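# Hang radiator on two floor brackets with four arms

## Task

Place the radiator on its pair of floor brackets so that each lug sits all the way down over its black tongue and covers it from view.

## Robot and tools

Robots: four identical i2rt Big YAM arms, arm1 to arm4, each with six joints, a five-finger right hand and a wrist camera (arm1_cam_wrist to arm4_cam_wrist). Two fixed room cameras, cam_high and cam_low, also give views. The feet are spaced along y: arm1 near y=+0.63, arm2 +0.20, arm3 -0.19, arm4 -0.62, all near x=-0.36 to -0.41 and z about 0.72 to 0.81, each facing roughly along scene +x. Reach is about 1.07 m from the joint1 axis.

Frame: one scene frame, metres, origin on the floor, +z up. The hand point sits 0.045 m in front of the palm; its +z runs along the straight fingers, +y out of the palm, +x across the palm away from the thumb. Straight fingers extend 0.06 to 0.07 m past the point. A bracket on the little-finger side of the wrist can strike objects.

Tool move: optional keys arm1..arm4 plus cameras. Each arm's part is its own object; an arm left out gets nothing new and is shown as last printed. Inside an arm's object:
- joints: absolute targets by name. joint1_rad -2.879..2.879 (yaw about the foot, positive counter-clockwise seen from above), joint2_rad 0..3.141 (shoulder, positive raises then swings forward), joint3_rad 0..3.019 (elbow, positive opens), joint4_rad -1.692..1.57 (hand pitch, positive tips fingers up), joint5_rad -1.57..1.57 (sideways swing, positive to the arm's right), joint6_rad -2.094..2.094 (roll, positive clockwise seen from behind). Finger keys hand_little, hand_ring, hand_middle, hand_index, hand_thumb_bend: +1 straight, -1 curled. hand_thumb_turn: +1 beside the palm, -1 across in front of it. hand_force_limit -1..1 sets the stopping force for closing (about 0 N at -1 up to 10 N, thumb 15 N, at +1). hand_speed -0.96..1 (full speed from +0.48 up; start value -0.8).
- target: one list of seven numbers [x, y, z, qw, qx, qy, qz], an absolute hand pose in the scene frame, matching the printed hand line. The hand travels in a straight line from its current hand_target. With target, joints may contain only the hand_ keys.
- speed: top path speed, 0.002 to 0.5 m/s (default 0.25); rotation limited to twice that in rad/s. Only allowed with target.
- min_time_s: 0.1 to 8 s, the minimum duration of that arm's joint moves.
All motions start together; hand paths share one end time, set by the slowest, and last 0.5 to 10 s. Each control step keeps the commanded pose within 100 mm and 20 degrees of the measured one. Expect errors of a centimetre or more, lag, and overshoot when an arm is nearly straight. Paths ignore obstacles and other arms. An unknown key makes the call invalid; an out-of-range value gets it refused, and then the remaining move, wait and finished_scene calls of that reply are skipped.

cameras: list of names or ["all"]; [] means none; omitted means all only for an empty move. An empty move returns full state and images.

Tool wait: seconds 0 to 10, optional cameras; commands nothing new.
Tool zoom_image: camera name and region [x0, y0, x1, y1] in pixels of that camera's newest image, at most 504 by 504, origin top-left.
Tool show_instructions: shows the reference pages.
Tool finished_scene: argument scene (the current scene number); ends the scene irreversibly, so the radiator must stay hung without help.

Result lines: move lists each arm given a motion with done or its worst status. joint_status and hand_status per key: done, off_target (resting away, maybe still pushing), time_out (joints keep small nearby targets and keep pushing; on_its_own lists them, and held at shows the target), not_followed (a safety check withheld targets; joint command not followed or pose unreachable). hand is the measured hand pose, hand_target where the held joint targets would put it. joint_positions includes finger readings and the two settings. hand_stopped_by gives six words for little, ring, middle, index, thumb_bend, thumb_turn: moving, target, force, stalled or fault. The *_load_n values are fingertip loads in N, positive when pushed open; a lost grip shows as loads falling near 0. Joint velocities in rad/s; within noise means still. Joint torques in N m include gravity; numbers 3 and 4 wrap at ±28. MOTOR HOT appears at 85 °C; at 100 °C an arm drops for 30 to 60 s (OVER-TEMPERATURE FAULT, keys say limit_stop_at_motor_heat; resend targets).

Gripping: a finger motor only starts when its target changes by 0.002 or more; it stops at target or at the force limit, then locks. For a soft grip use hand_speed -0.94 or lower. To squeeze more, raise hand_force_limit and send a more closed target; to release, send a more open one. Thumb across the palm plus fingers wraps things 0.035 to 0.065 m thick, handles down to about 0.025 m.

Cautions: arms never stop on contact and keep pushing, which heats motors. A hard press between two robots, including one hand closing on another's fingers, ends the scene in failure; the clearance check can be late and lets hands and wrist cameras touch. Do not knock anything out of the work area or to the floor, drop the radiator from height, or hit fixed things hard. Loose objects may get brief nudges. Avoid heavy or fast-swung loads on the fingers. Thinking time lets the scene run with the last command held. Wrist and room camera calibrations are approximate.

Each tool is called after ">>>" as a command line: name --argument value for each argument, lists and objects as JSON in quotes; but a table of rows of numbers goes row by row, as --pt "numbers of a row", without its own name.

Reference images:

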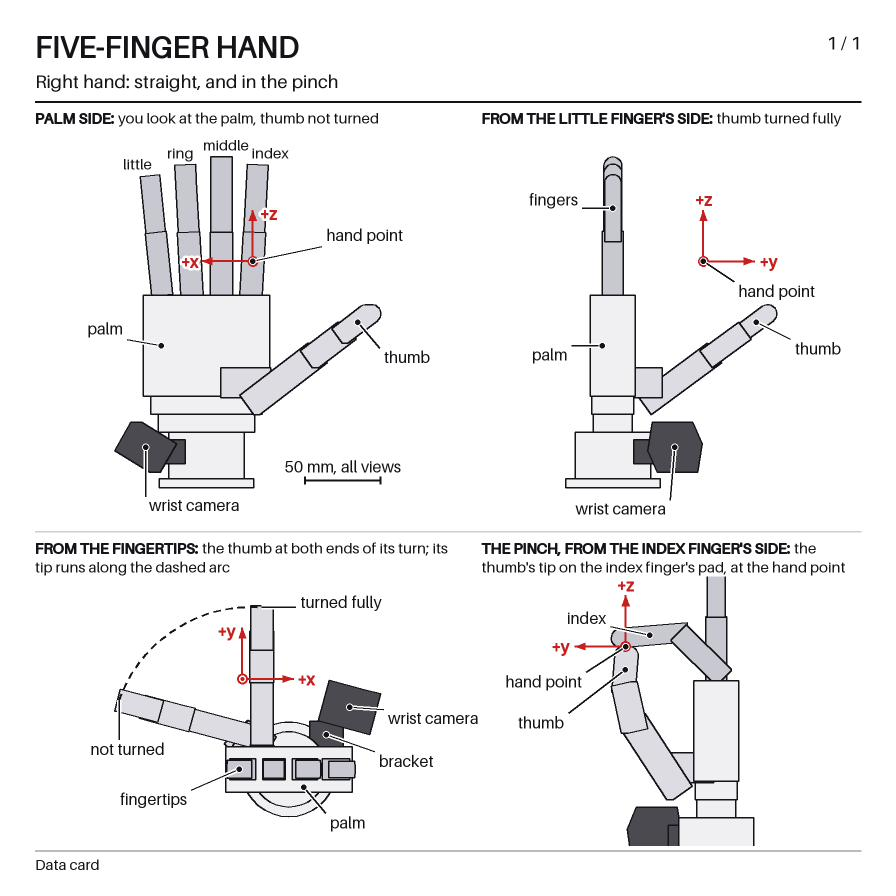

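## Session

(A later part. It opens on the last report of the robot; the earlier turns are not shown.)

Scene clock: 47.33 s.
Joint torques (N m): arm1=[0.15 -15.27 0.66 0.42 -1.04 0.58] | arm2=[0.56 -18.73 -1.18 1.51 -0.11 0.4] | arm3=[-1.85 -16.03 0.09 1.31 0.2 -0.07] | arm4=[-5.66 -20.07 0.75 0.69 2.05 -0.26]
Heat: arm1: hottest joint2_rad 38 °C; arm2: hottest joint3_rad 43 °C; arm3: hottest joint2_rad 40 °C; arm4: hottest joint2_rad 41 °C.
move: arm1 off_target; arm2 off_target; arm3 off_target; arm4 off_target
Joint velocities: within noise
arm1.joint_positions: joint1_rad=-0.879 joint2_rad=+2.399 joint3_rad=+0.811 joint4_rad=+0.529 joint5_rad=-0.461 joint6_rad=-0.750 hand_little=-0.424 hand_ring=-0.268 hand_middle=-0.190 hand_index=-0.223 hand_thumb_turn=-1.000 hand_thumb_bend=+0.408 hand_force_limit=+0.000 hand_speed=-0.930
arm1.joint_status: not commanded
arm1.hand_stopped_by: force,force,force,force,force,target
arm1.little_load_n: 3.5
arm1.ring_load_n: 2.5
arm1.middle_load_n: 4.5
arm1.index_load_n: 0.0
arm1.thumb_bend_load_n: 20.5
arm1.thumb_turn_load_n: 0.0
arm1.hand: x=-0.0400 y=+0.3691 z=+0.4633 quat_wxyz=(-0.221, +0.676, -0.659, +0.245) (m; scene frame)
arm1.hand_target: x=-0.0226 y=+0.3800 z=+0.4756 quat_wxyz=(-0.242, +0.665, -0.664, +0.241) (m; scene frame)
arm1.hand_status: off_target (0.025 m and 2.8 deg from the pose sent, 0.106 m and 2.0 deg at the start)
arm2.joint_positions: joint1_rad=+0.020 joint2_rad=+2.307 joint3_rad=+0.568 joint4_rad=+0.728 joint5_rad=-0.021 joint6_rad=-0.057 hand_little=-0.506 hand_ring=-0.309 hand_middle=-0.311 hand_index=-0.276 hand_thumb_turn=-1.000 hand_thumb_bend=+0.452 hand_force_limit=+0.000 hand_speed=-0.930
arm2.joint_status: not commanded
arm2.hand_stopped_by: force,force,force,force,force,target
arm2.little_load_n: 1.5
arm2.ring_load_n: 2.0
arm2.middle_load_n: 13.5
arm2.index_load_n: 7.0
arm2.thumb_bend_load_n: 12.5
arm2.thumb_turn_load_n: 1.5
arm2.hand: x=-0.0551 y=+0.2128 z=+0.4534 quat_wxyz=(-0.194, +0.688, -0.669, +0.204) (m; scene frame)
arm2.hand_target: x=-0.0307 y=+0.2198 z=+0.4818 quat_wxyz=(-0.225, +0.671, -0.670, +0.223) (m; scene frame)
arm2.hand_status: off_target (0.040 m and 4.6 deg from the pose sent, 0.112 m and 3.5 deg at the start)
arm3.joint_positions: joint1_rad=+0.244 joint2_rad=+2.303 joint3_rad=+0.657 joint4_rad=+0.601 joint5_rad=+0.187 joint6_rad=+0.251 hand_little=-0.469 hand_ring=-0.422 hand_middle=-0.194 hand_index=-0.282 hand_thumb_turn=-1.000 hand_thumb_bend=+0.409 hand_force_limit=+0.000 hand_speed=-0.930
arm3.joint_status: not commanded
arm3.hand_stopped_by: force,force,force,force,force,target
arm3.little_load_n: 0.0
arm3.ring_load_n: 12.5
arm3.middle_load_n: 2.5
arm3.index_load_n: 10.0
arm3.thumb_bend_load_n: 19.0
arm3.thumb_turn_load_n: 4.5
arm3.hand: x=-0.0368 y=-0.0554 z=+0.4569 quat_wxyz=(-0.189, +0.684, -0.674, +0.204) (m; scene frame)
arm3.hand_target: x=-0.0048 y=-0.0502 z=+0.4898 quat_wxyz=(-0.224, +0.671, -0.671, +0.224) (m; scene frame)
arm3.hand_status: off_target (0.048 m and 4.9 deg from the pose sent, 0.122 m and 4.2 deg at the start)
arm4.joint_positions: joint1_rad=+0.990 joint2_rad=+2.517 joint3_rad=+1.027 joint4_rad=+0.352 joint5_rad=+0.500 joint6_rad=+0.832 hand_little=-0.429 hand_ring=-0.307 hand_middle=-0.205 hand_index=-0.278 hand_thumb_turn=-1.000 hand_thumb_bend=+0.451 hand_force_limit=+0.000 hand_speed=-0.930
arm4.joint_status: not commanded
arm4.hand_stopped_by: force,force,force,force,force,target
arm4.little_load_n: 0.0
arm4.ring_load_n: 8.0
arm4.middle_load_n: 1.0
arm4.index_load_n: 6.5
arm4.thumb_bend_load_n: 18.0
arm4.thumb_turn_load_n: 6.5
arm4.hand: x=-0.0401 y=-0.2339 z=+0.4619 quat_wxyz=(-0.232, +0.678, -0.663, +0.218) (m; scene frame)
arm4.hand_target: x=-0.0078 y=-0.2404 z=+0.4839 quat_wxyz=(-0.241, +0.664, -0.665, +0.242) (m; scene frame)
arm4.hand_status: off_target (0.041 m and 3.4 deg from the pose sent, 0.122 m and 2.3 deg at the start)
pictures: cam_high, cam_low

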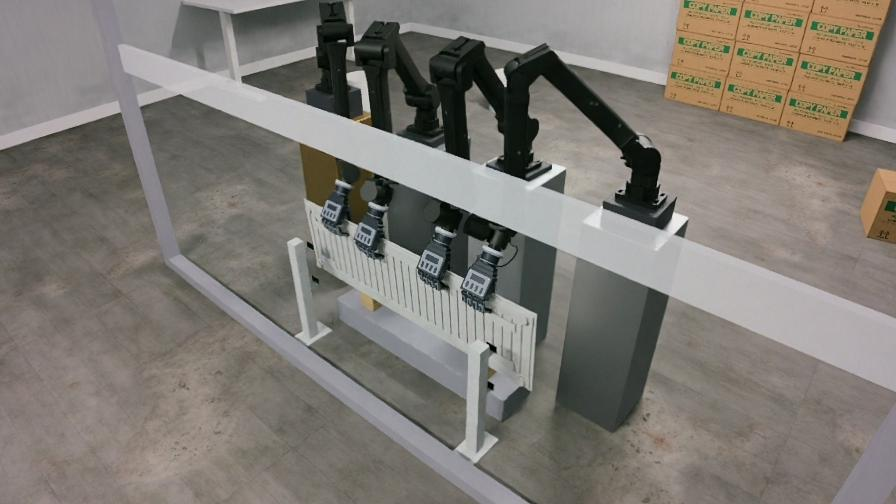

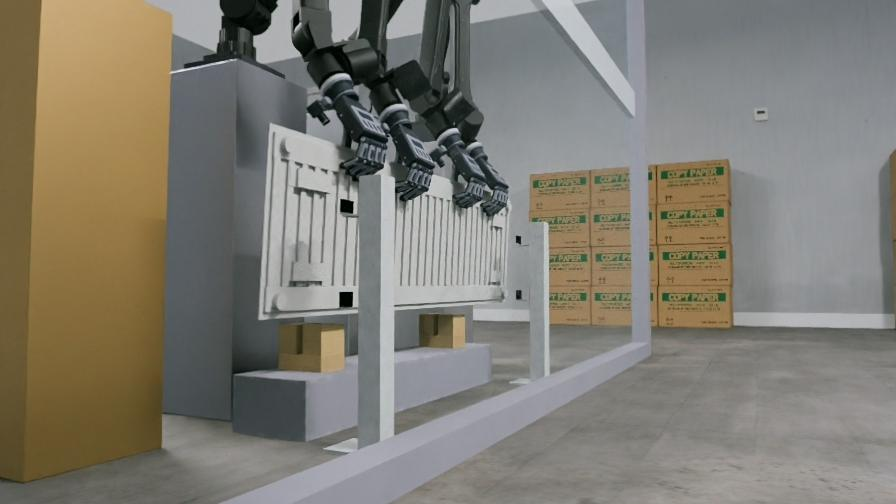

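>>> move --arm1 '{"target": [-0.012, 0.38, 0.478, -0.2649, 0.6556, -0.6556, 0.2649], "speed": 0.05}' --arm2 '{"target": [-0.020, 0.22, 0.486, -0.2476, 0.6623, -0.6623, 0.2476], "speed": 0.05}' --arm3 '{"target": [0.006, -0.050, 0.494, -0.2476, 0.6623, -0.6623, 0.2476], "speed": 0.05}' --arm4 '{"target": [0.003, -0.24, 0.487, -0.2649, 0.6556, -0.6556, 0.2649], "speed": 0.05}' --cameras '["cam_low"]'

>>> zoom_image --camera "cam_low" --region '[270, 150, 370, 310]'

>>> zoom_image --camera "cam_low" --region '[470, 190, 550, 330]'

Scene clock: 50.80 s.
Joint torques (N m): arm1=[-0.21 -13.86 0.4 1.66 -1.01 0.61] | arm2=[0.73 -17.67 -2.09 3.44 -0.16 0.49] | arm3=[-1.61 -14.62 -0.5 2.88 0.35 -0.04] | arm4=[-5.3 -19.14 0.51 1.68 2.12 -0.22]
Heat: arm1: hottest joint2_rad 39 °C; arm2: hottest joint3_rad 43 °C; arm3: hottest joint2_rad 40 °C; arm4: hottest joint2_rad 41 °C.
move: arm1 off_target; arm2 off_target; arm3 off_target; arm4 off_target
Joint velocities: within noise
arm1.joint_positions: joint1_rad=-0.879 joint2_rad=+2.399 joint3_rad=+0.810 joint4_rad=+0.581 joint5_rad=-0.509 joint6_rad=-0.726 hand_little=-0.424 hand_ring=-0.268 hand_middle=-0.190 hand_index=-0.223 hand_thumb_turn=-1.000 hand_thumb_bend=+0.408 hand_force_limit=+0.000 hand_speed=-0.930
arm1.joint_status: not commanded
arm1.hand_stopped_by: force,force,force,force,force,target
arm1.little_load_n: 3.0
arm1.ring_load_n: 2.0
arm1.middle_load_n: 3.0
arm1.index_load_n: 0.5
arm1.thumb_bend_load_n: 18.0
arm1.thumb_turn_load_n: 0.5
arm1.hand: x=-0.0260 y=+0.3687 z=+0.4705 quat_wxyz=(-0.245, +0.669, -0.650, +0.264) (m; scene frame)
arm1.hand_target: x=-0.0125 y=+0.3800 z=+0.4779 quat_wxyz=(-0.265, +0.657, -0.655, +0.263) (m; scene frame)
arm1.hand_status: off_target (0.019 m and 2.8 deg from the pose sent, 0.033 m and 6.0 deg at the start)
arm2.joint_positions: joint1_rad=+0.020 joint2_rad=+2.307 joint3_rad=+0.565 joint4_rad=+0.789 joint5_rad=-0.021 joint6_rad=-0.055 hand_little=-0.506 hand_ring=-0.309 hand_middle=-0.311 hand_index=-0.276 hand_thumb_turn=-1.000 hand_thumb_bend=+0.452 hand_force_limit=+0.000 hand_speed=-0.930
arm2.joint_status: not commanded
arm2.hand_stopped_by: force,force,force,force,force,target
arm2.little_load_n: 4.0
arm2.ring_load_n: 3.0
arm2.middle_load_n: 14.5
arm2.index_load_n: 7.5
arm2.thumb_bend_load_n: 11.5
arm2.thumb_turn_load_n: 1.5
arm2.hand: x=-0.0408 y=+0.2125 z=+0.4595 quat_wxyz=(-0.213, +0.681, -0.664, +0.225) (m; scene frame)
arm2.hand_target: x=-0.0205 y=+0.2198 z=+0.4847 quat_wxyz=(-0.248, +0.663, -0.662, +0.246) (m; scene frame)
arm2.hand_status: off_target (0.035 m and 5.2 deg from the pose sent, 0.049 m and 8.5 deg at the start)
arm3.joint_positions: joint1_rad=+0.244 joint2_rad=+2.303 joint3_rad=+0.653 joint4_rad=+0.665 joint5_rad=+0.202 joint6_rad=+0.238 hand_little=-0.469 hand_ring=-0.422 hand_middle=-0.194 hand_index=-0.282 hand_thumb_turn=-1.000 hand_thumb_bend=+0.409 hand_force_limit=+0.000 hand_speed=-0.930
arm3.joint_status: not commanded
arm3.hand_stopped_by: force,force,force,force,force,target
arm3.little_load_n: 0.5
arm3.ring_load_n: 14.5
arm3.middle_load_n: 1.5
arm3.index_load_n: 9.5
arm3.thumb_bend_load_n: 16.0
arm3.thumb_turn_load_n: 4.0
arm3.hand: x=-0.0229 y=-0.0548 z=+0.4629 quat_wxyz=(-0.209, +0.679, -0.667, +0.224) (m; scene frame)
arm3.hand_target: x=+0.0052 y=-0.0502 z=+0.4926 quat_wxyz=(-0.247, +0.662, -0.662, +0.248) (m; scene frame)
arm3.hand_status: off_target (0.043 m and 5.5 deg from the pose sent, 0.057 m and 8.9 deg at the start)
arm4.joint_positions: joint1_rad=+0.990 joint2_rad=+2.517 joint3_rad=+1.025 joint4_rad=+0.398 joint5_rad=+0.551 joint6_rad=+0.805 hand_little=-0.429 hand_ring=-0.307 hand_middle=-0.205 hand_index=-0.278 hand_thumb_turn=-1.000 hand_thumb_bend=+0.451 hand_force_limit=+0.000 hand_speed=-0.930
arm4.joint_status: not commanded
arm4.hand_stopped_by: force,force,force,force,force,target
arm4.little_load_n: 0.0
arm4.ring_load_n: 7.5
arm4.middle_load_n: 0.0
arm4.index_load_n: 6.0
arm4.thumb_bend_load_n: 18.0
arm4.thumb_turn_load_n: 7.5
arm4.hand: x=-0.0268 y=-0.2334 z=+0.4678 quat_wxyz=(-0.250, +0.671, -0.655, +0.242) (m; scene frame)
arm4.hand_target: x=+0.0022 y=-0.2405 z=+0.4863 quat_wxyz=(-0.264, +0.655, -0.656, +0.265) (m; scene frame)
arm4.hand_status: off_target (0.036 m and 3.6 deg from the pose sent, 0.050 m and 7.1 deg at the start)
pictures: cam_low

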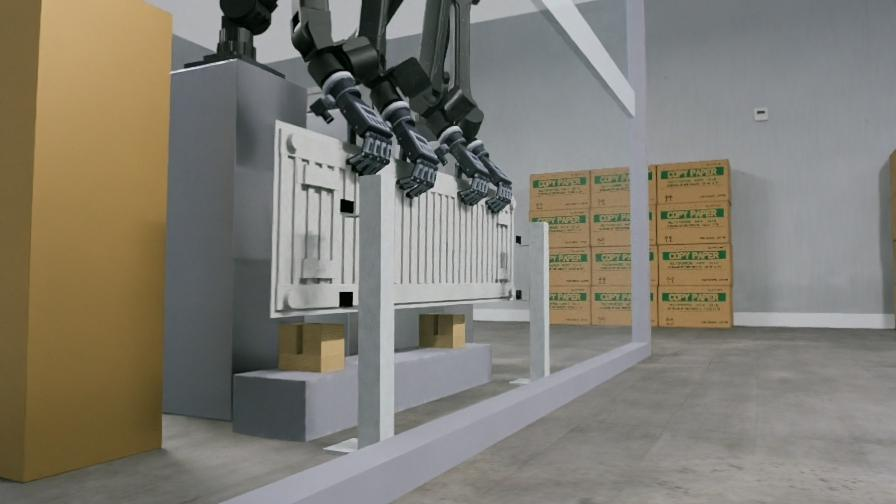

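Scaled by 3.150 from the camera's 896x504 image, which has a finer 1280x720 frame.

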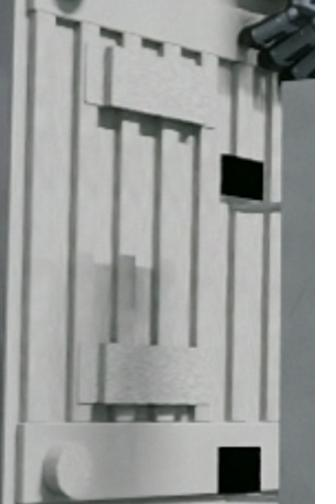

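Scaled by 3.600 from the camera's 896x504 image, which has a finer 1280x720 frame.

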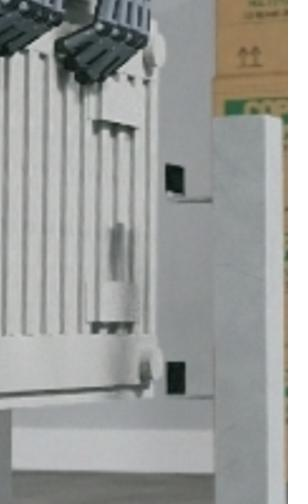

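>>> move --arm1 '{"target": [0.033, 0.38, 0.472, -0.2649, 0.6556, -0.6556, 0.2649], "speed": 0.06}' --arm2 '{"target": [0.025, 0.22, 0.480, -0.2476, 0.6623, -0.6623, 0.2476], "speed": 0.06}' --arm3 '{"target": [0.051, -0.050, 0.488, -0.2476, 0.6623, -0.6623, 0.2476], "speed": 0.06}' --arm4 '{"target": [0.048, -0.24, 0.481, -0.2649, 0.6556, -0.6556, 0.2649], "speed": 0.06}' --cameras '["cam_low", "cam_high"]'

>>> zoom_image --camera "cam_low" --region '[310, 150, 370, 230]'

>>> zoom_image --camera "cam_low" --region '[310, 240, 370, 320]'

>>> zoom_image --camera "cam_low" --region '[480, 190, 560, 320]'

>>> zoom_image --camera "cam_high" --region '[280, 190, 350, 300]'

>>> zoom_image --camera "cam_high" --region '[460, 310, 540, 420]'

Scene clock: 53.77 s.
Joint torques (N m): arm1=[0.26 -14.56 2.39 0.8 -1.05 0.58] | arm2=[0.32 -18.61 0.27 2.41 -0.04 0.39] | arm3=[-1.9 -15.33 1.52 1.7 0.3 -0.09] | arm4=[-5.77 -18.73 2.74 1.37 2.06 -0.25]
Heat: arm1: hottest joint2_rad 39 °C; arm2: hottest joint3_rad 42 °C; arm3: hottest joint2_rad 40 °C; arm4: hottest joint2_rad 41 °C.
move: arm1 off_target; arm2 off_target; arm3 off_target; arm4 off_target
Joint velocities: within noise
arm1.joint_positions: joint1_rad=-0.805 joint2_rad=+2.422 joint3_rad=+0.879 joint4_rad=+0.577 joint5_rad=-0.462 joint6_rad=-0.650 hand_little=-0.423 hand_ring=-0.268 hand_middle=-0.191 hand_index=-0.223 hand_thumb_turn=-1.000 hand_thumb_bend=+0.408 hand_force_limit=+0.000 hand_speed=-0.930
arm1.joint_status: not commanded
arm1.hand_stopped_by: force,force,force,force,force,target
arm1.little_load_n: 6.0
arm1.ring_load_n: 2.0
arm1.middle_load_n: 2.0
arm1.index_load_n: 0.0
arm1.thumb_bend_load_n: 19.0
arm1.thumb_turn_load_n: 0.0
arm1.hand: x=+0.0127 y=+0.3690 z=+0.4646 quat_wxyz=(-0.242, +0.667, -0.652, +0.268) (m; scene frame)
arm1.hand_target: x=+0.0324 y=+0.3801 z=+0.4721 quat_wxyz=(-0.265, +0.656, -0.655, +0.264) (m; scene frame)
arm1.hand_status: off_target (0.024 m and 2.9 deg from the pose sent, 0.060 m and 2.8 deg at the start)
arm2.joint_positions: joint1_rad=+0.025 joint2_rad=+2.320 joint3_rad=+0.668 joint4_rad=+0.709 joint5_rad=-0.021 joint6_rad=-0.049 hand_little=-0.506 hand_ring=-0.309 hand_middle=-0.311 hand_index=-0.276 hand_thumb_turn=-1.000 hand_thumb_bend=+0.452 hand_force_limit=+0.000 hand_speed=-0.930
arm2.joint_status: not commanded
arm2.hand_stopped_by: force,force,force,force,force,target
arm2.little_load_n: 4.0
arm2.ring_load_n: 2.0
arm2.middle_load_n: 15.5
arm2.index_load_n: 8.0
arm2.thumb_bend_load_n: 11.5
arm2.thumb_turn_load_n: 2.0
arm2.hand: x=-0.0014 y=+0.2131 z=+0.4526 quat_wxyz=(-0.217, +0.679, -0.663, +0.227) (m; scene frame)
arm2.hand_target: x=+0.0244 y=+0.2199 z=+0.4789 quat_wxyz=(-0.248, +0.663, -0.662, +0.247) (m; scene frame)
arm2.hand_status: off_target (0.039 m and 4.7 deg from the pose sent, 0.069 m and 5.2 deg at the start)
arm3.joint_positions: joint1_rad=+0.212 joint2_rad=+2.324 joint3_rad=+0.756 joint4_rad=+0.605 joint5_rad=+0.182 joint6_rad=+0.214 hand_little=-0.469 hand_ring=-0.422 hand_middle=-0.195 hand_index=-0.282 hand_thumb_turn=-1.000 hand_thumb_bend=+0.409 hand_force_limit=+0.000 hand_speed=-0.930
arm3.joint_status: not commanded
arm3.hand_stopped_by: force,force,force,force,force,target
arm3.little_load_n: 0.0
arm3.ring_load_n: 14.5
arm3.middle_load_n: 0.5
arm3.index_load_n: 8.5
arm3.thumb_bend_load_n: 17.0
arm3.thumb_turn_load_n: 4.0
arm3.hand: x=+0.0196 y=-0.0526 z=+0.4578 quat_wxyz=(-0.217, +0.676, -0.667, +0.227) (m; scene frame)
arm3.hand_target: x=+0.0503 y=-0.0502 z=+0.4872 quat_wxyz=(-0.247, +0.662, -0.662, +0.248) (m; scene frame)
arm3.hand_status: off_target (0.044 m and 4.5 deg from the pose sent, 0.078 m and 5.5 deg at the start)
arm4.joint_positions: joint1_rad=+0.919 joint2_rad=+2.532 joint3_rad=+1.079 joint4_rad=+0.398 joint5_rad=+0.511 joint6_rad=+0.729 hand_little=-0.429 hand_ring=-0.308 hand_middle=-0.205 hand_index=-0.278 hand_thumb_turn=-1.000 hand_thumb_bend=+0.451 hand_force_limit=+0.000 hand_speed=-0.930
arm4.joint_status: not commanded
arm4.hand_stopped_by: force,force,force,force,force,target
arm4.little_load_n: 0.0
arm4.ring_load_n: 4.5
arm4.middle_load_n: 0.5
arm4.index_load_n: 8.5
arm4.thumb_bend_load_n: 17.5
arm4.thumb_turn_load_n: 6.0
arm4.hand: x=+0.0099 y=-0.2352 z=+0.4655 quat_wxyz=(-0.251, +0.673, -0.653, +0.239) (m; scene frame)
arm4.hand_target: x=+0.0469 y=-0.2410 z=+0.4813 quat_wxyz=(-0.264, +0.655, -0.656, +0.265) (m; scene frame)
arm4.hand_status: off_target (0.041 m and 3.9 deg from the pose sent, 0.076 m and 3.6 deg at the start)
pictures: cam_high, cam_low

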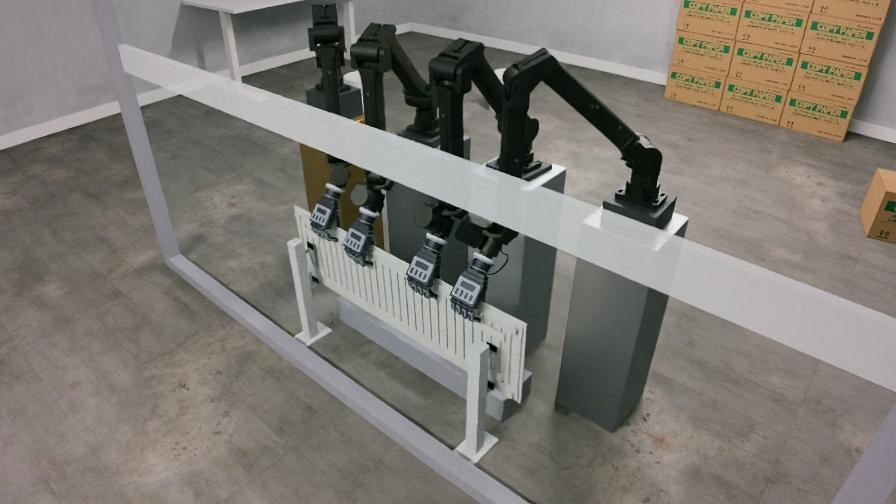

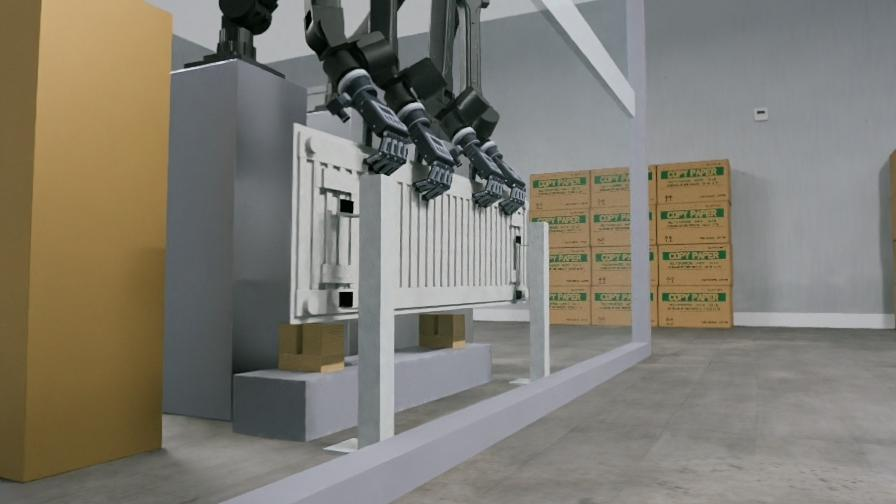

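Scaled by 6.300 from the camera's 896x504 image, which has a finer 1280x720 frame.

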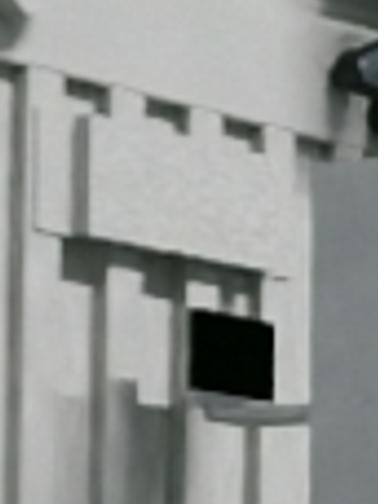

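Scaled by 6.300 from the camera's 896x504 image, which has a finer 1280x720 frame.

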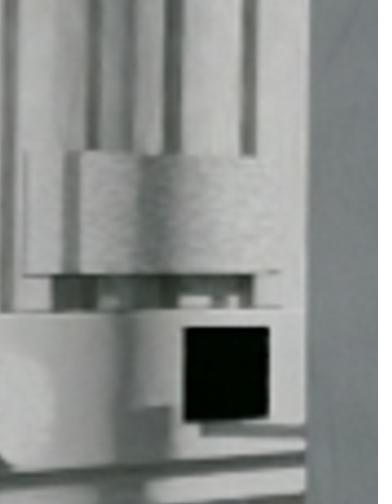

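Scaled by 3.877 from the camera's 896x504 image, which has a finer 1280x720 frame.

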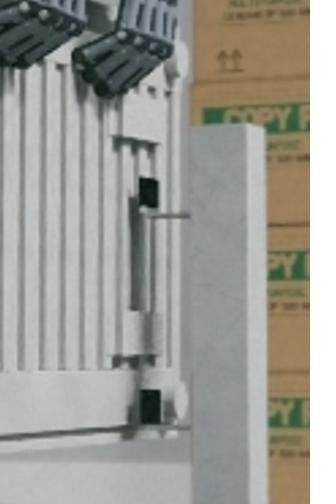

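Scaled by 4.582 from the camera's 896x504 image, which has a finer 1280x720 frame.

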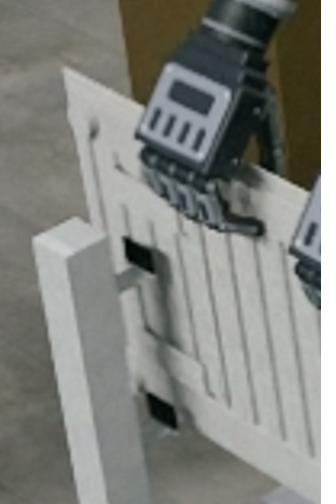

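Scaled by 4.582 from the camera's 896x504 image, which has a finer 1280x720 frame.

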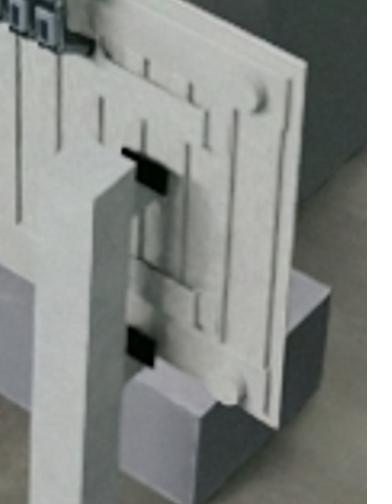

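>>> zoom_image --camera "cam_low" --region '[496, 205, 536, 255]'

>>> zoom_image --camera "cam_low" --region '[496, 262, 536, 312]'

Scaled by 10.080 from the camera's 896x504 image, which has a finer 1280x720 frame.

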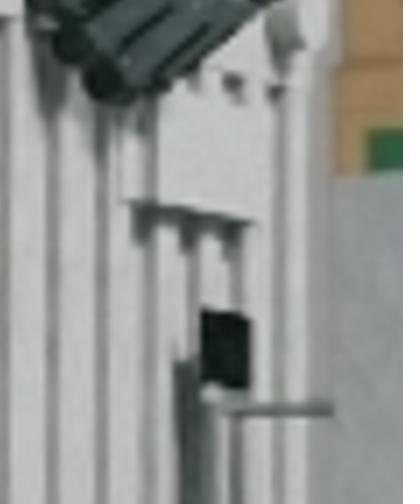

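Scaled by 10.080 from the camera's 896x504 image, which has a finer 1280x720 frame.

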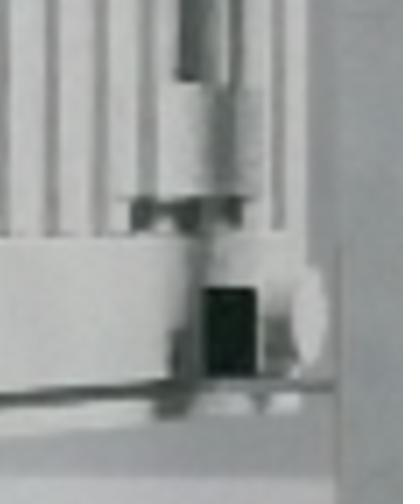

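>>> zoom_image --camera "cam_high" --region '[295, 215, 335, 285]'

>>> zoom_image --camera "cam_high" --region '[480, 315, 520, 395]'

Scaled by 7.200 from the camera's 896x504 image, which has a finer 1280x720 frame.

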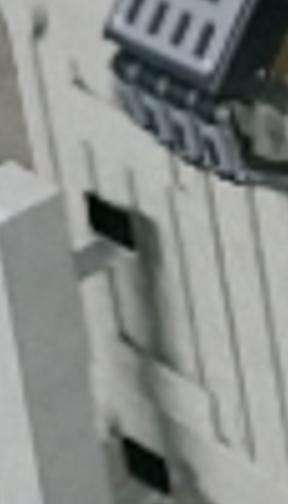

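Scaled by 6.300 from the camera's 896x504 image, which has a finer 1280x720 frame.

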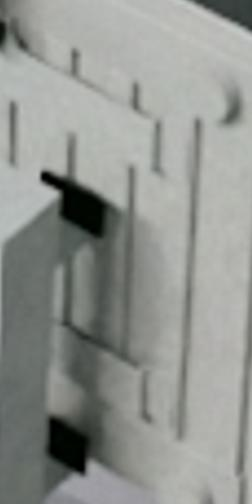

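>>> move --arm1 '{"target": [0.0445, 0.38, 0.470, -0.2649, 0.6556, -0.6556, 0.2649], "speed": 0.04}' --arm2 '{"target": [0.0385, 0.22, 0.478, -0.2476, 0.6623, -0.6623, 0.2476], "speed": 0.04}' --arm3 '{"target": [0.068, -0.050, 0.486, -0.2476, 0.6623, -0.6623, 0.2476], "speed": 0.04}' --arm4 '{"target": [0.067, -0.24, 0.478, -0.2649, 0.6556, -0.6556, 0.2649], "speed": 0.04}' --cameras '["cam_low", "cam_high"]'

>>> zoom_image --camera "cam_low" --region '[310, 150, 370, 230]'

>>> zoom_image --camera "cam_low" --region '[310, 240, 370, 320]'

>>> zoom_image --camera "cam_low" --region '[496, 205, 536, 255]'

>>> zoom_image --camera "cam_low" --region '[496, 262, 536, 312]'

>>> zoom_image --camera "cam_high" --region '[480, 315, 520, 395]'

Scene clock: 58.53 s.
Joint torques (N m): arm1=[0.32 -14.74 2.84 0.84 -0.92 0.66] | arm2=[0.62 -19.37 0.75 2.15 -0.04 0.43] | arm3=[-2.08 -15.62 2.1 1.62 0.33 -0.09] | arm4=[-6.24 -19.14 3.43 1.1 2.03 -0.21]
Heat: arm1: hottest joint2_rad 39 °C; arm2: hottest joint3_rad 42 °C; arm3: hottest joint2_rad 41 °C; arm4: hottest joint2_rad 41 °C.
move: arm1 off_target; arm2 off_target; arm3 off_target; arm4 off_target
Joint velocities: within noise
arm1.joint_positions: joint1_rad=-0.789 joint2_rad=+2.430 joint3_rad=+0.899 joint4_rad=+0.567 joint5_rad=-0.454 joint6_rad=-0.640 hand_little=-0.423 hand_ring=-0.268 hand_middle=-0.191 hand_index=-0.223 hand_thumb_turn=-1.000 hand_thumb_bend=+0.408 hand_force_limit=+0.000 hand_speed=-0.930
arm1.joint_status: not commanded
arm1.hand_stopped_by: force,force,force,force,force,target
arm1.little_load_n: 7.5
arm1.ring_load_n: 2.0
arm1.middle_load_n: 2.0
arm1.index_load_n: 0.0
arm1.thumb_bend_load_n: 19.5
arm1.thumb_turn_load_n: -0.5
arm1.hand: x=+0.0214 y=+0.3694 z=+0.4622 quat_wxyz=(-0.242, +0.668, -0.651, +0.267) (m; scene frame)
arm1.hand_target: x=+0.0437 y=+0.3801 z=+0.4703 quat_wxyz=(-0.265, +0.657, -0.655, +0.264) (m; scene frame)
arm1.hand_status: off_target (0.027 m and 3.0 deg from the pose sent, 0.034 m and 3.0 deg at the start)
arm2.joint_positions: joint1_rad=+0.028 joint2_rad=+2.328 joint3_rad=+0.702 joint4_rad=+0.680 joint5_rad=-0.021 joint6_rad=-0.049 hand_little=-0.506 hand_ring=-0.309 hand_middle=-0.311 hand_index=-0.276 hand_thumb_turn=-1.000 hand_thumb_bend=+0.452 hand_force_limit=+0.000 hand_speed=-0.930
arm2.joint_status: not commanded
arm2.hand_stopped_by: force,force,force,force,force,target
arm2.little_load_n: 6.0
arm2.ring_load_n: 3.0
arm2.middle_load_n: 15.0
arm2.index_load_n: 6.0
arm2.thumb_bend_load_n: 12.5
arm2.thumb_turn_load_n: 1.5
arm2.hand: x=+0.0102 y=+0.2138 z=+0.4496 quat_wxyz=(-0.216, +0.681, -0.662, +0.227) (m; scene frame)
arm2.hand_target: x=+0.0379 y=+0.2200 z=+0.4771 quat_wxyz=(-0.248, +0.663, -0.662, +0.247) (m; scene frame)
arm2.hand_status: off_target (0.041 m and 4.8 deg from the pose sent, 0.048 m and 4.7 deg at the start)
arm3.joint_positions: joint1_rad=+0.203 joint2_rad=+2.336 joint3_rad=+0.796 joint4_rad=+0.573 joint5_rad=+0.173 joint6_rad=+0.205 hand_little=-0.469 hand_ring=-0.422 hand_middle=-0.194 hand_index=-0.282 hand_thumb_turn=-1.000 hand_thumb_bend=+0.409 hand_force_limit=+0.000 hand_speed=-0.930
arm3.joint_status: not commanded
arm3.hand_stopped_by: force,force,force,force,force,target
arm3.little_load_n: 0.0
arm3.ring_load_n: 15.5
arm3.middle_load_n: 1.0
arm3.index_load_n: 7.5
arm3.thumb_bend_load_n: 17.5
arm3.thumb_turn_load_n: 3.5
arm3.hand: x=+0.0323 y=-0.0519 z=+0.4541 quat_wxyz=(-0.216, +0.677, -0.666, +0.225) (m; scene frame)
arm3.hand_target: x=+0.0670 y=-0.0504 z=+0.4854 quat_wxyz=(-0.247, +0.662, -0.662, +0.248) (m; scene frame)
arm3.hand_status: off_target (0.048 m and 4.8 deg from the pose sent, 0.056 m and 4.5 deg at the start)
arm4.joint_positions: joint1_rad=+0.895 joint2_rad=+2.547 joint3_rad=+1.110 joint4_rad=+0.398 joint5_rad=+0.495 joint6_rad=+0.696 hand_little=-0.429 hand_ring=-0.308 hand_middle=-0.205 hand_index=-0.278 hand_thumb_turn=-1.000 hand_thumb_bend=+0.451 hand_force_limit=+0.000 hand_speed=-0.930
arm4.joint_status: not commanded
arm4.hand_stopped_by: force,force,force,force,force,target
arm4.little_load_n: 0.0
arm4.ring_load_n: 3.5
arm4.middle_load_n: 0.5
arm4.index_load_n: 8.0
arm4.thumb_bend_load_n: 18.5
arm4.thumb_turn_load_n: 7.5
arm4.hand: x=+0.0240 y=-0.2347 z=+0.4614 quat_wxyz=(-0.252, +0.676, -0.650, +0.238) (m; scene frame)
arm4.hand_target: x=+0.0656 y=-0.2413 z=+0.4785 quat_wxyz=(-0.264, +0.655, -0.656, +0.265) (m; scene frame)
arm4.hand_status: off_target (0.046 m and 4.1 deg from the pose sent, 0.059 m and 3.9 deg at the start)
pictures: cam_high, cam_low

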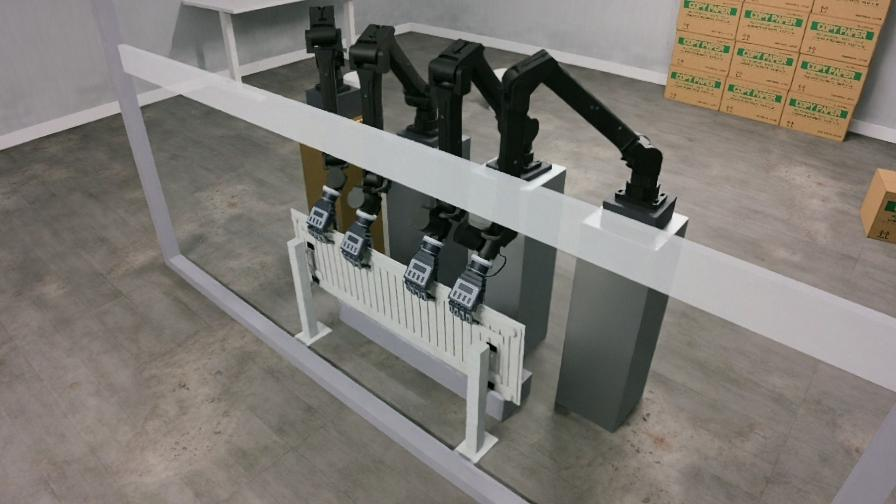

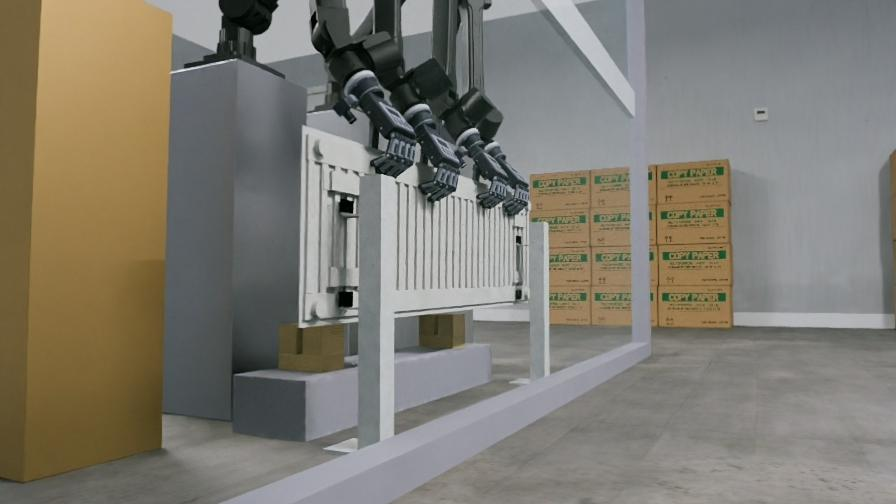

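Scaled by 6.300 from the camera's 896x504 image, which has a finer 1280x720 frame.

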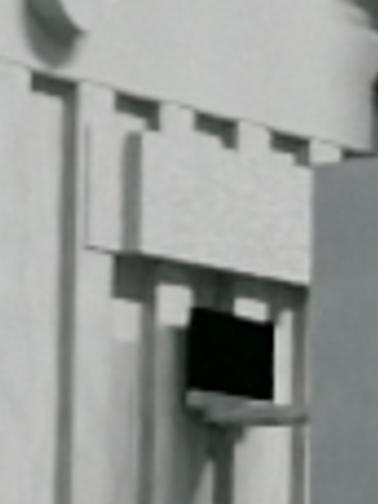

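Scaled by 6.300 from the camera's 896x504 image, which has a finer 1280x720 frame.

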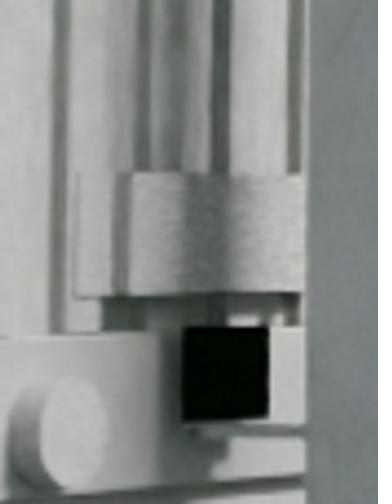

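Scaled by 10.080 from the camera's 896x504 image, which has a finer 1280x720 frame.

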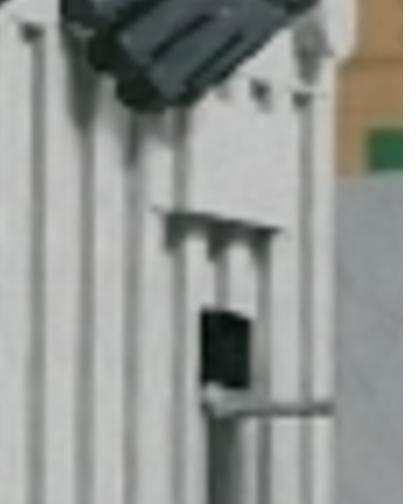

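Scaled by 10.080 from the camera's 896x504 image, which has a finer 1280x720 frame.

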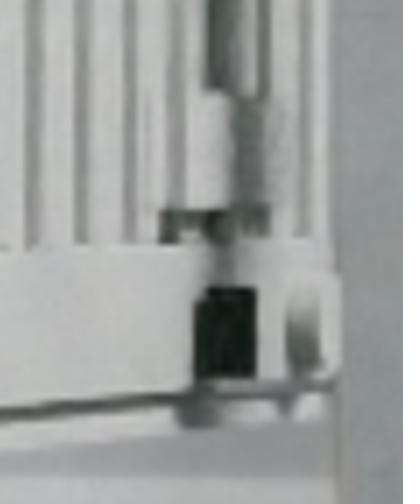

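Scaled by 6.300 from the camera's 896x504 image, which has a finer 1280x720 frame.

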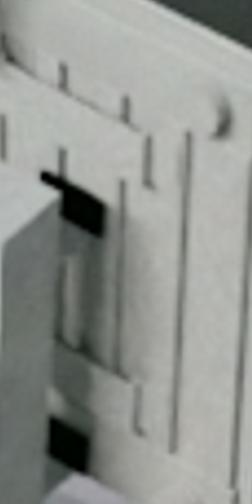

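>>> move --arm1 '{"target": [0.0485, 0.38, 0.458, -0.2649, 0.6556, -0.6556, 0.2649], "speed": 0.03}' --arm2 '{"target": [0.0425, 0.22, 0.468, -0.2476, 0.6623, -0.6623, 0.2476], "speed": 0.03}' --arm3 '{"target": [0.073, -0.050, 0.481, -0.2476, 0.6623, -0.6623, 0.2476], "speed": 0.03}' --arm4 '{"target": [0.073, -0.24, 0.477, -0.2649, 0.6556, -0.6556, 0.2649], "speed": 0.03}' --cameras '["cam_low"]'

>>> zoom_image --camera "cam_low" --region '[310, 170, 370, 230]'

>>> zoom_image --camera "cam_low" --region '[310, 260, 370, 320]'

>>> zoom_image --camera "cam_low" --region '[496, 205, 536, 255]'

>>> zoom_image --camera "cam_low" --region '[496, 262, 536, 312]'

Scene clock: 60.67 s.
Joint torques (N m): arm1=[0.56 -14.8 2.84 1.26 -0.94 0.71] | arm2=[0.62 -19.08 0.62 2.43 -0.03 0.44] | arm3=[-2.32 -16.15 1.89 1.69 0.31 -0.09] | arm4=[-6.59 -19.14 3.85 1.16 1.85 -0.21]
Heat: arm1: hottest joint2_rad 39 °C; arm2: hottest joint3_rad 42 °C; arm3: hottest joint2_rad 41 °C; arm4: hottest joint2_rad 41 °C.
move: arm1 off_target; arm2 off_target; arm3 off_target; arm4 off_target
Joint velocities: within noise
arm1.joint_positions: joint1_rad=-0.786 joint2_rad=+2.462 joint3_rad=+0.923 joint4_rad=+0.567 joint5_rad=-0.451 joint6_rad=-0.640 hand_little=-0.423 hand_ring=-0.268 hand_middle=-0.191 hand_index=-0.223 hand_thumb_turn=-1.000 hand_thumb_bend=+0.408 hand_force_limit=+0.000 hand_speed=-0.930
arm1.joint_status: not commanded
arm1.hand_stopped_by: force,force,force,force,force,target
arm1.little_load_n: 5.0
arm1.ring_load_n: 1.0
arm1.middle_load_n: 1.0
arm1.index_load_n: 0.0
arm1.thumb_bend_load_n: 21.5
arm1.thumb_turn_load_n: -0.5
arm1.hand: x=+0.0227 y=+0.3694 z=+0.4503 quat_wxyz=(-0.241, +0.669, -0.652, +0.263) (m; scene frame)
arm1.hand_target: x=+0.0477 y=+0.3801 z=+0.4585 quat_wxyz=(-0.265, +0.657, -0.655, +0.264) (m; scene frame)
arm1.hand_status: off_target (0.029 m and 3.2 deg from the pose sent, 0.029 m and 3.0 deg at the start)
arm2.joint_positions: joint1_rad=+0.029 joint2_rad=+2.360 joint3_rad=+0.725 joint4_rad=+0.680 joint5_rad=-0.021 joint6_rad=-0.050 hand_little=-0.506 hand_ring=-0.309 hand_middle=-0.311 hand_index=-0.276 hand_thumb_turn=-1.000 hand_thumb_bend=+0.452 hand_force_limit=+0.000 hand_speed=-0.930
arm2.joint_status: not commanded
arm2.hand_stopped_by: force,force,force,force,force,target
arm2.little_load_n: 4.0
arm2.ring_load_n: 2.0
arm2.middle_load_n: 15.5
arm2.index_load_n: 6.0
arm2.thumb_bend_load_n: 12.5
arm2.thumb_turn_load_n: 1.5
arm2.hand: x=+0.0112 y=+0.2139 z=+0.4386 quat_wxyz=(-0.213, +0.682, -0.663, +0.223) (m; scene frame)
arm2.hand_target: x=+0.0417 y=+0.2200 z=+0.4671 quat_wxyz=(-0.248, +0.663, -0.662, +0.247) (m; scene frame)
arm2.hand_status: off_target (0.043 m and 5.4 deg from the pose sent, 0.038 m and 4.8 deg at the start)
arm3.joint_positions: joint1_rad=+0.202 joint2_rad=+2.361 joint3_rad=+0.817 joint4_rad=+0.571 joint5_rad=+0.172 joint6_rad=+0.202 hand_little=-0.469 hand_ring=-0.422 hand_middle=-0.194 hand_index=-0.282 hand_thumb_turn=-1.000 hand_thumb_bend=+0.409 hand_force_limit=+0.000 hand_speed=-0.930
arm3.joint_status: not commanded
arm3.hand_stopped_by: force,force,force,force,force,target
arm3.little_load_n: 0.0
arm3.ring_load_n: 15.5
arm3.middle_load_n: 1.0
arm3.index_load_n: 8.5
arm3.thumb_bend_load_n: 17.0
arm3.thumb_turn_load_n: 4.0
arm3.hand: x=+0.0344 y=-0.0516 z=+0.4452 quat_wxyz=(-0.213, +0.679, -0.666, +0.223) (m; scene frame)
arm3.hand_target: x=+0.0720 y=-0.0504 z=+0.4801 quat_wxyz=(-0.247, +0.662, -0.662, +0.248) (m; scene frame)
arm3.hand_status: off_target (0.053 m and 5.2 deg from the pose sent, 0.049 m and 4.8 deg at the start)
arm4.joint_positions: joint1_rad=+0.889 joint2_rad=+2.550 joint3_rad=+1.115 joint4_rad=+0.392 joint5_rad=+0.495 joint6_rad=+0.687 hand_little=-0.429 hand_ring=-0.308 hand_middle=-0.205 hand_index=-0.278 hand_thumb_turn=-1.000 hand_thumb_bend=+0.451 hand_force_limit=+0.000 hand_speed=-0.930
arm4.joint_status: not commanded
arm4.hand_stopped_by: force,force,force,force,force,target
arm4.little_load_n: 0.0
arm4.ring_load_n: 4.5
arm4.middle_load_n: 0.5
arm4.index_load_n: 8.0
arm4.thumb_bend_load_n: 18.0
arm4.thumb_turn_load_n: 6.5
arm4.hand: x=+0.0262 y=-0.2375 z=+0.4596 quat_wxyz=(-0.248, +0.677, -0.650, +0.240) (m; scene frame)
arm4.hand_target: x=+0.0715 y=-0.2418 z=+0.4780 quat_wxyz=(-0.264, +0.655, -0.656, +0.266) (m; scene frame)
arm4.hand_status: off_target (0.050 m and 4.3 deg from the pose sent, 0.052 m and 4.1 deg at the start)
pictures: cam_low

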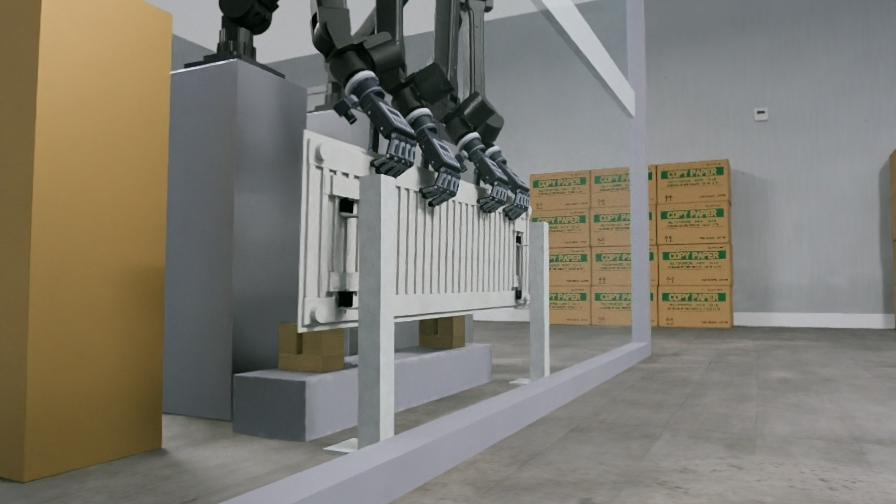

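Scaled by 8.400 from the camera's 896x504 image, which has a finer 1280x720 frame.

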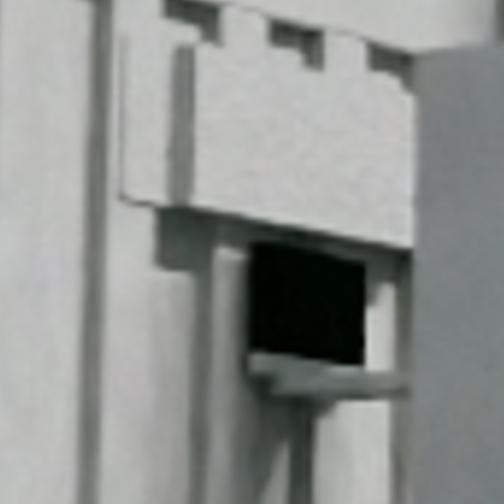

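Scaled by 8.400 from the camera's 896x504 image, which has a finer 1280x720 frame.

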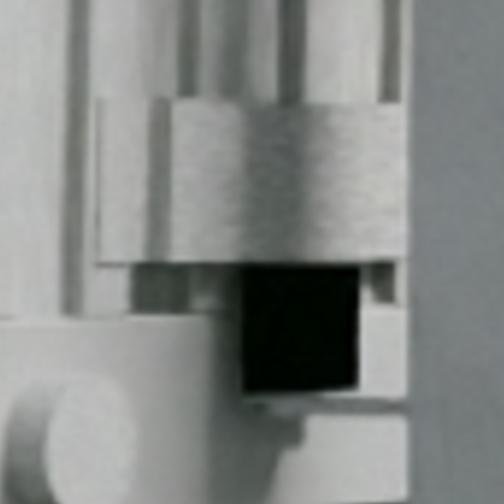

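Scaled by 10.080 from the camera's 896x504 image, which has a finer 1280x720 frame.

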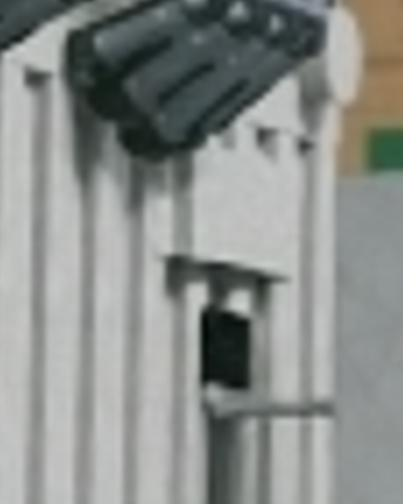

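Scaled by 10.080 from the camera's 896x504 image, which has a finer 1280x720 frame.

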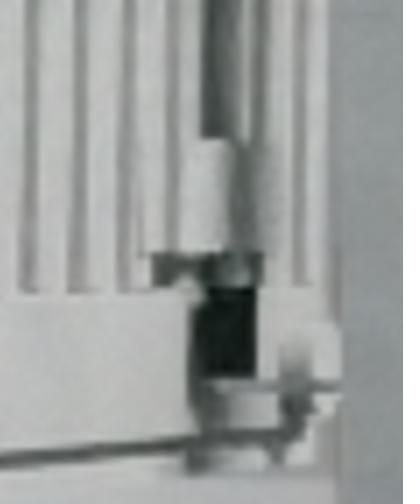

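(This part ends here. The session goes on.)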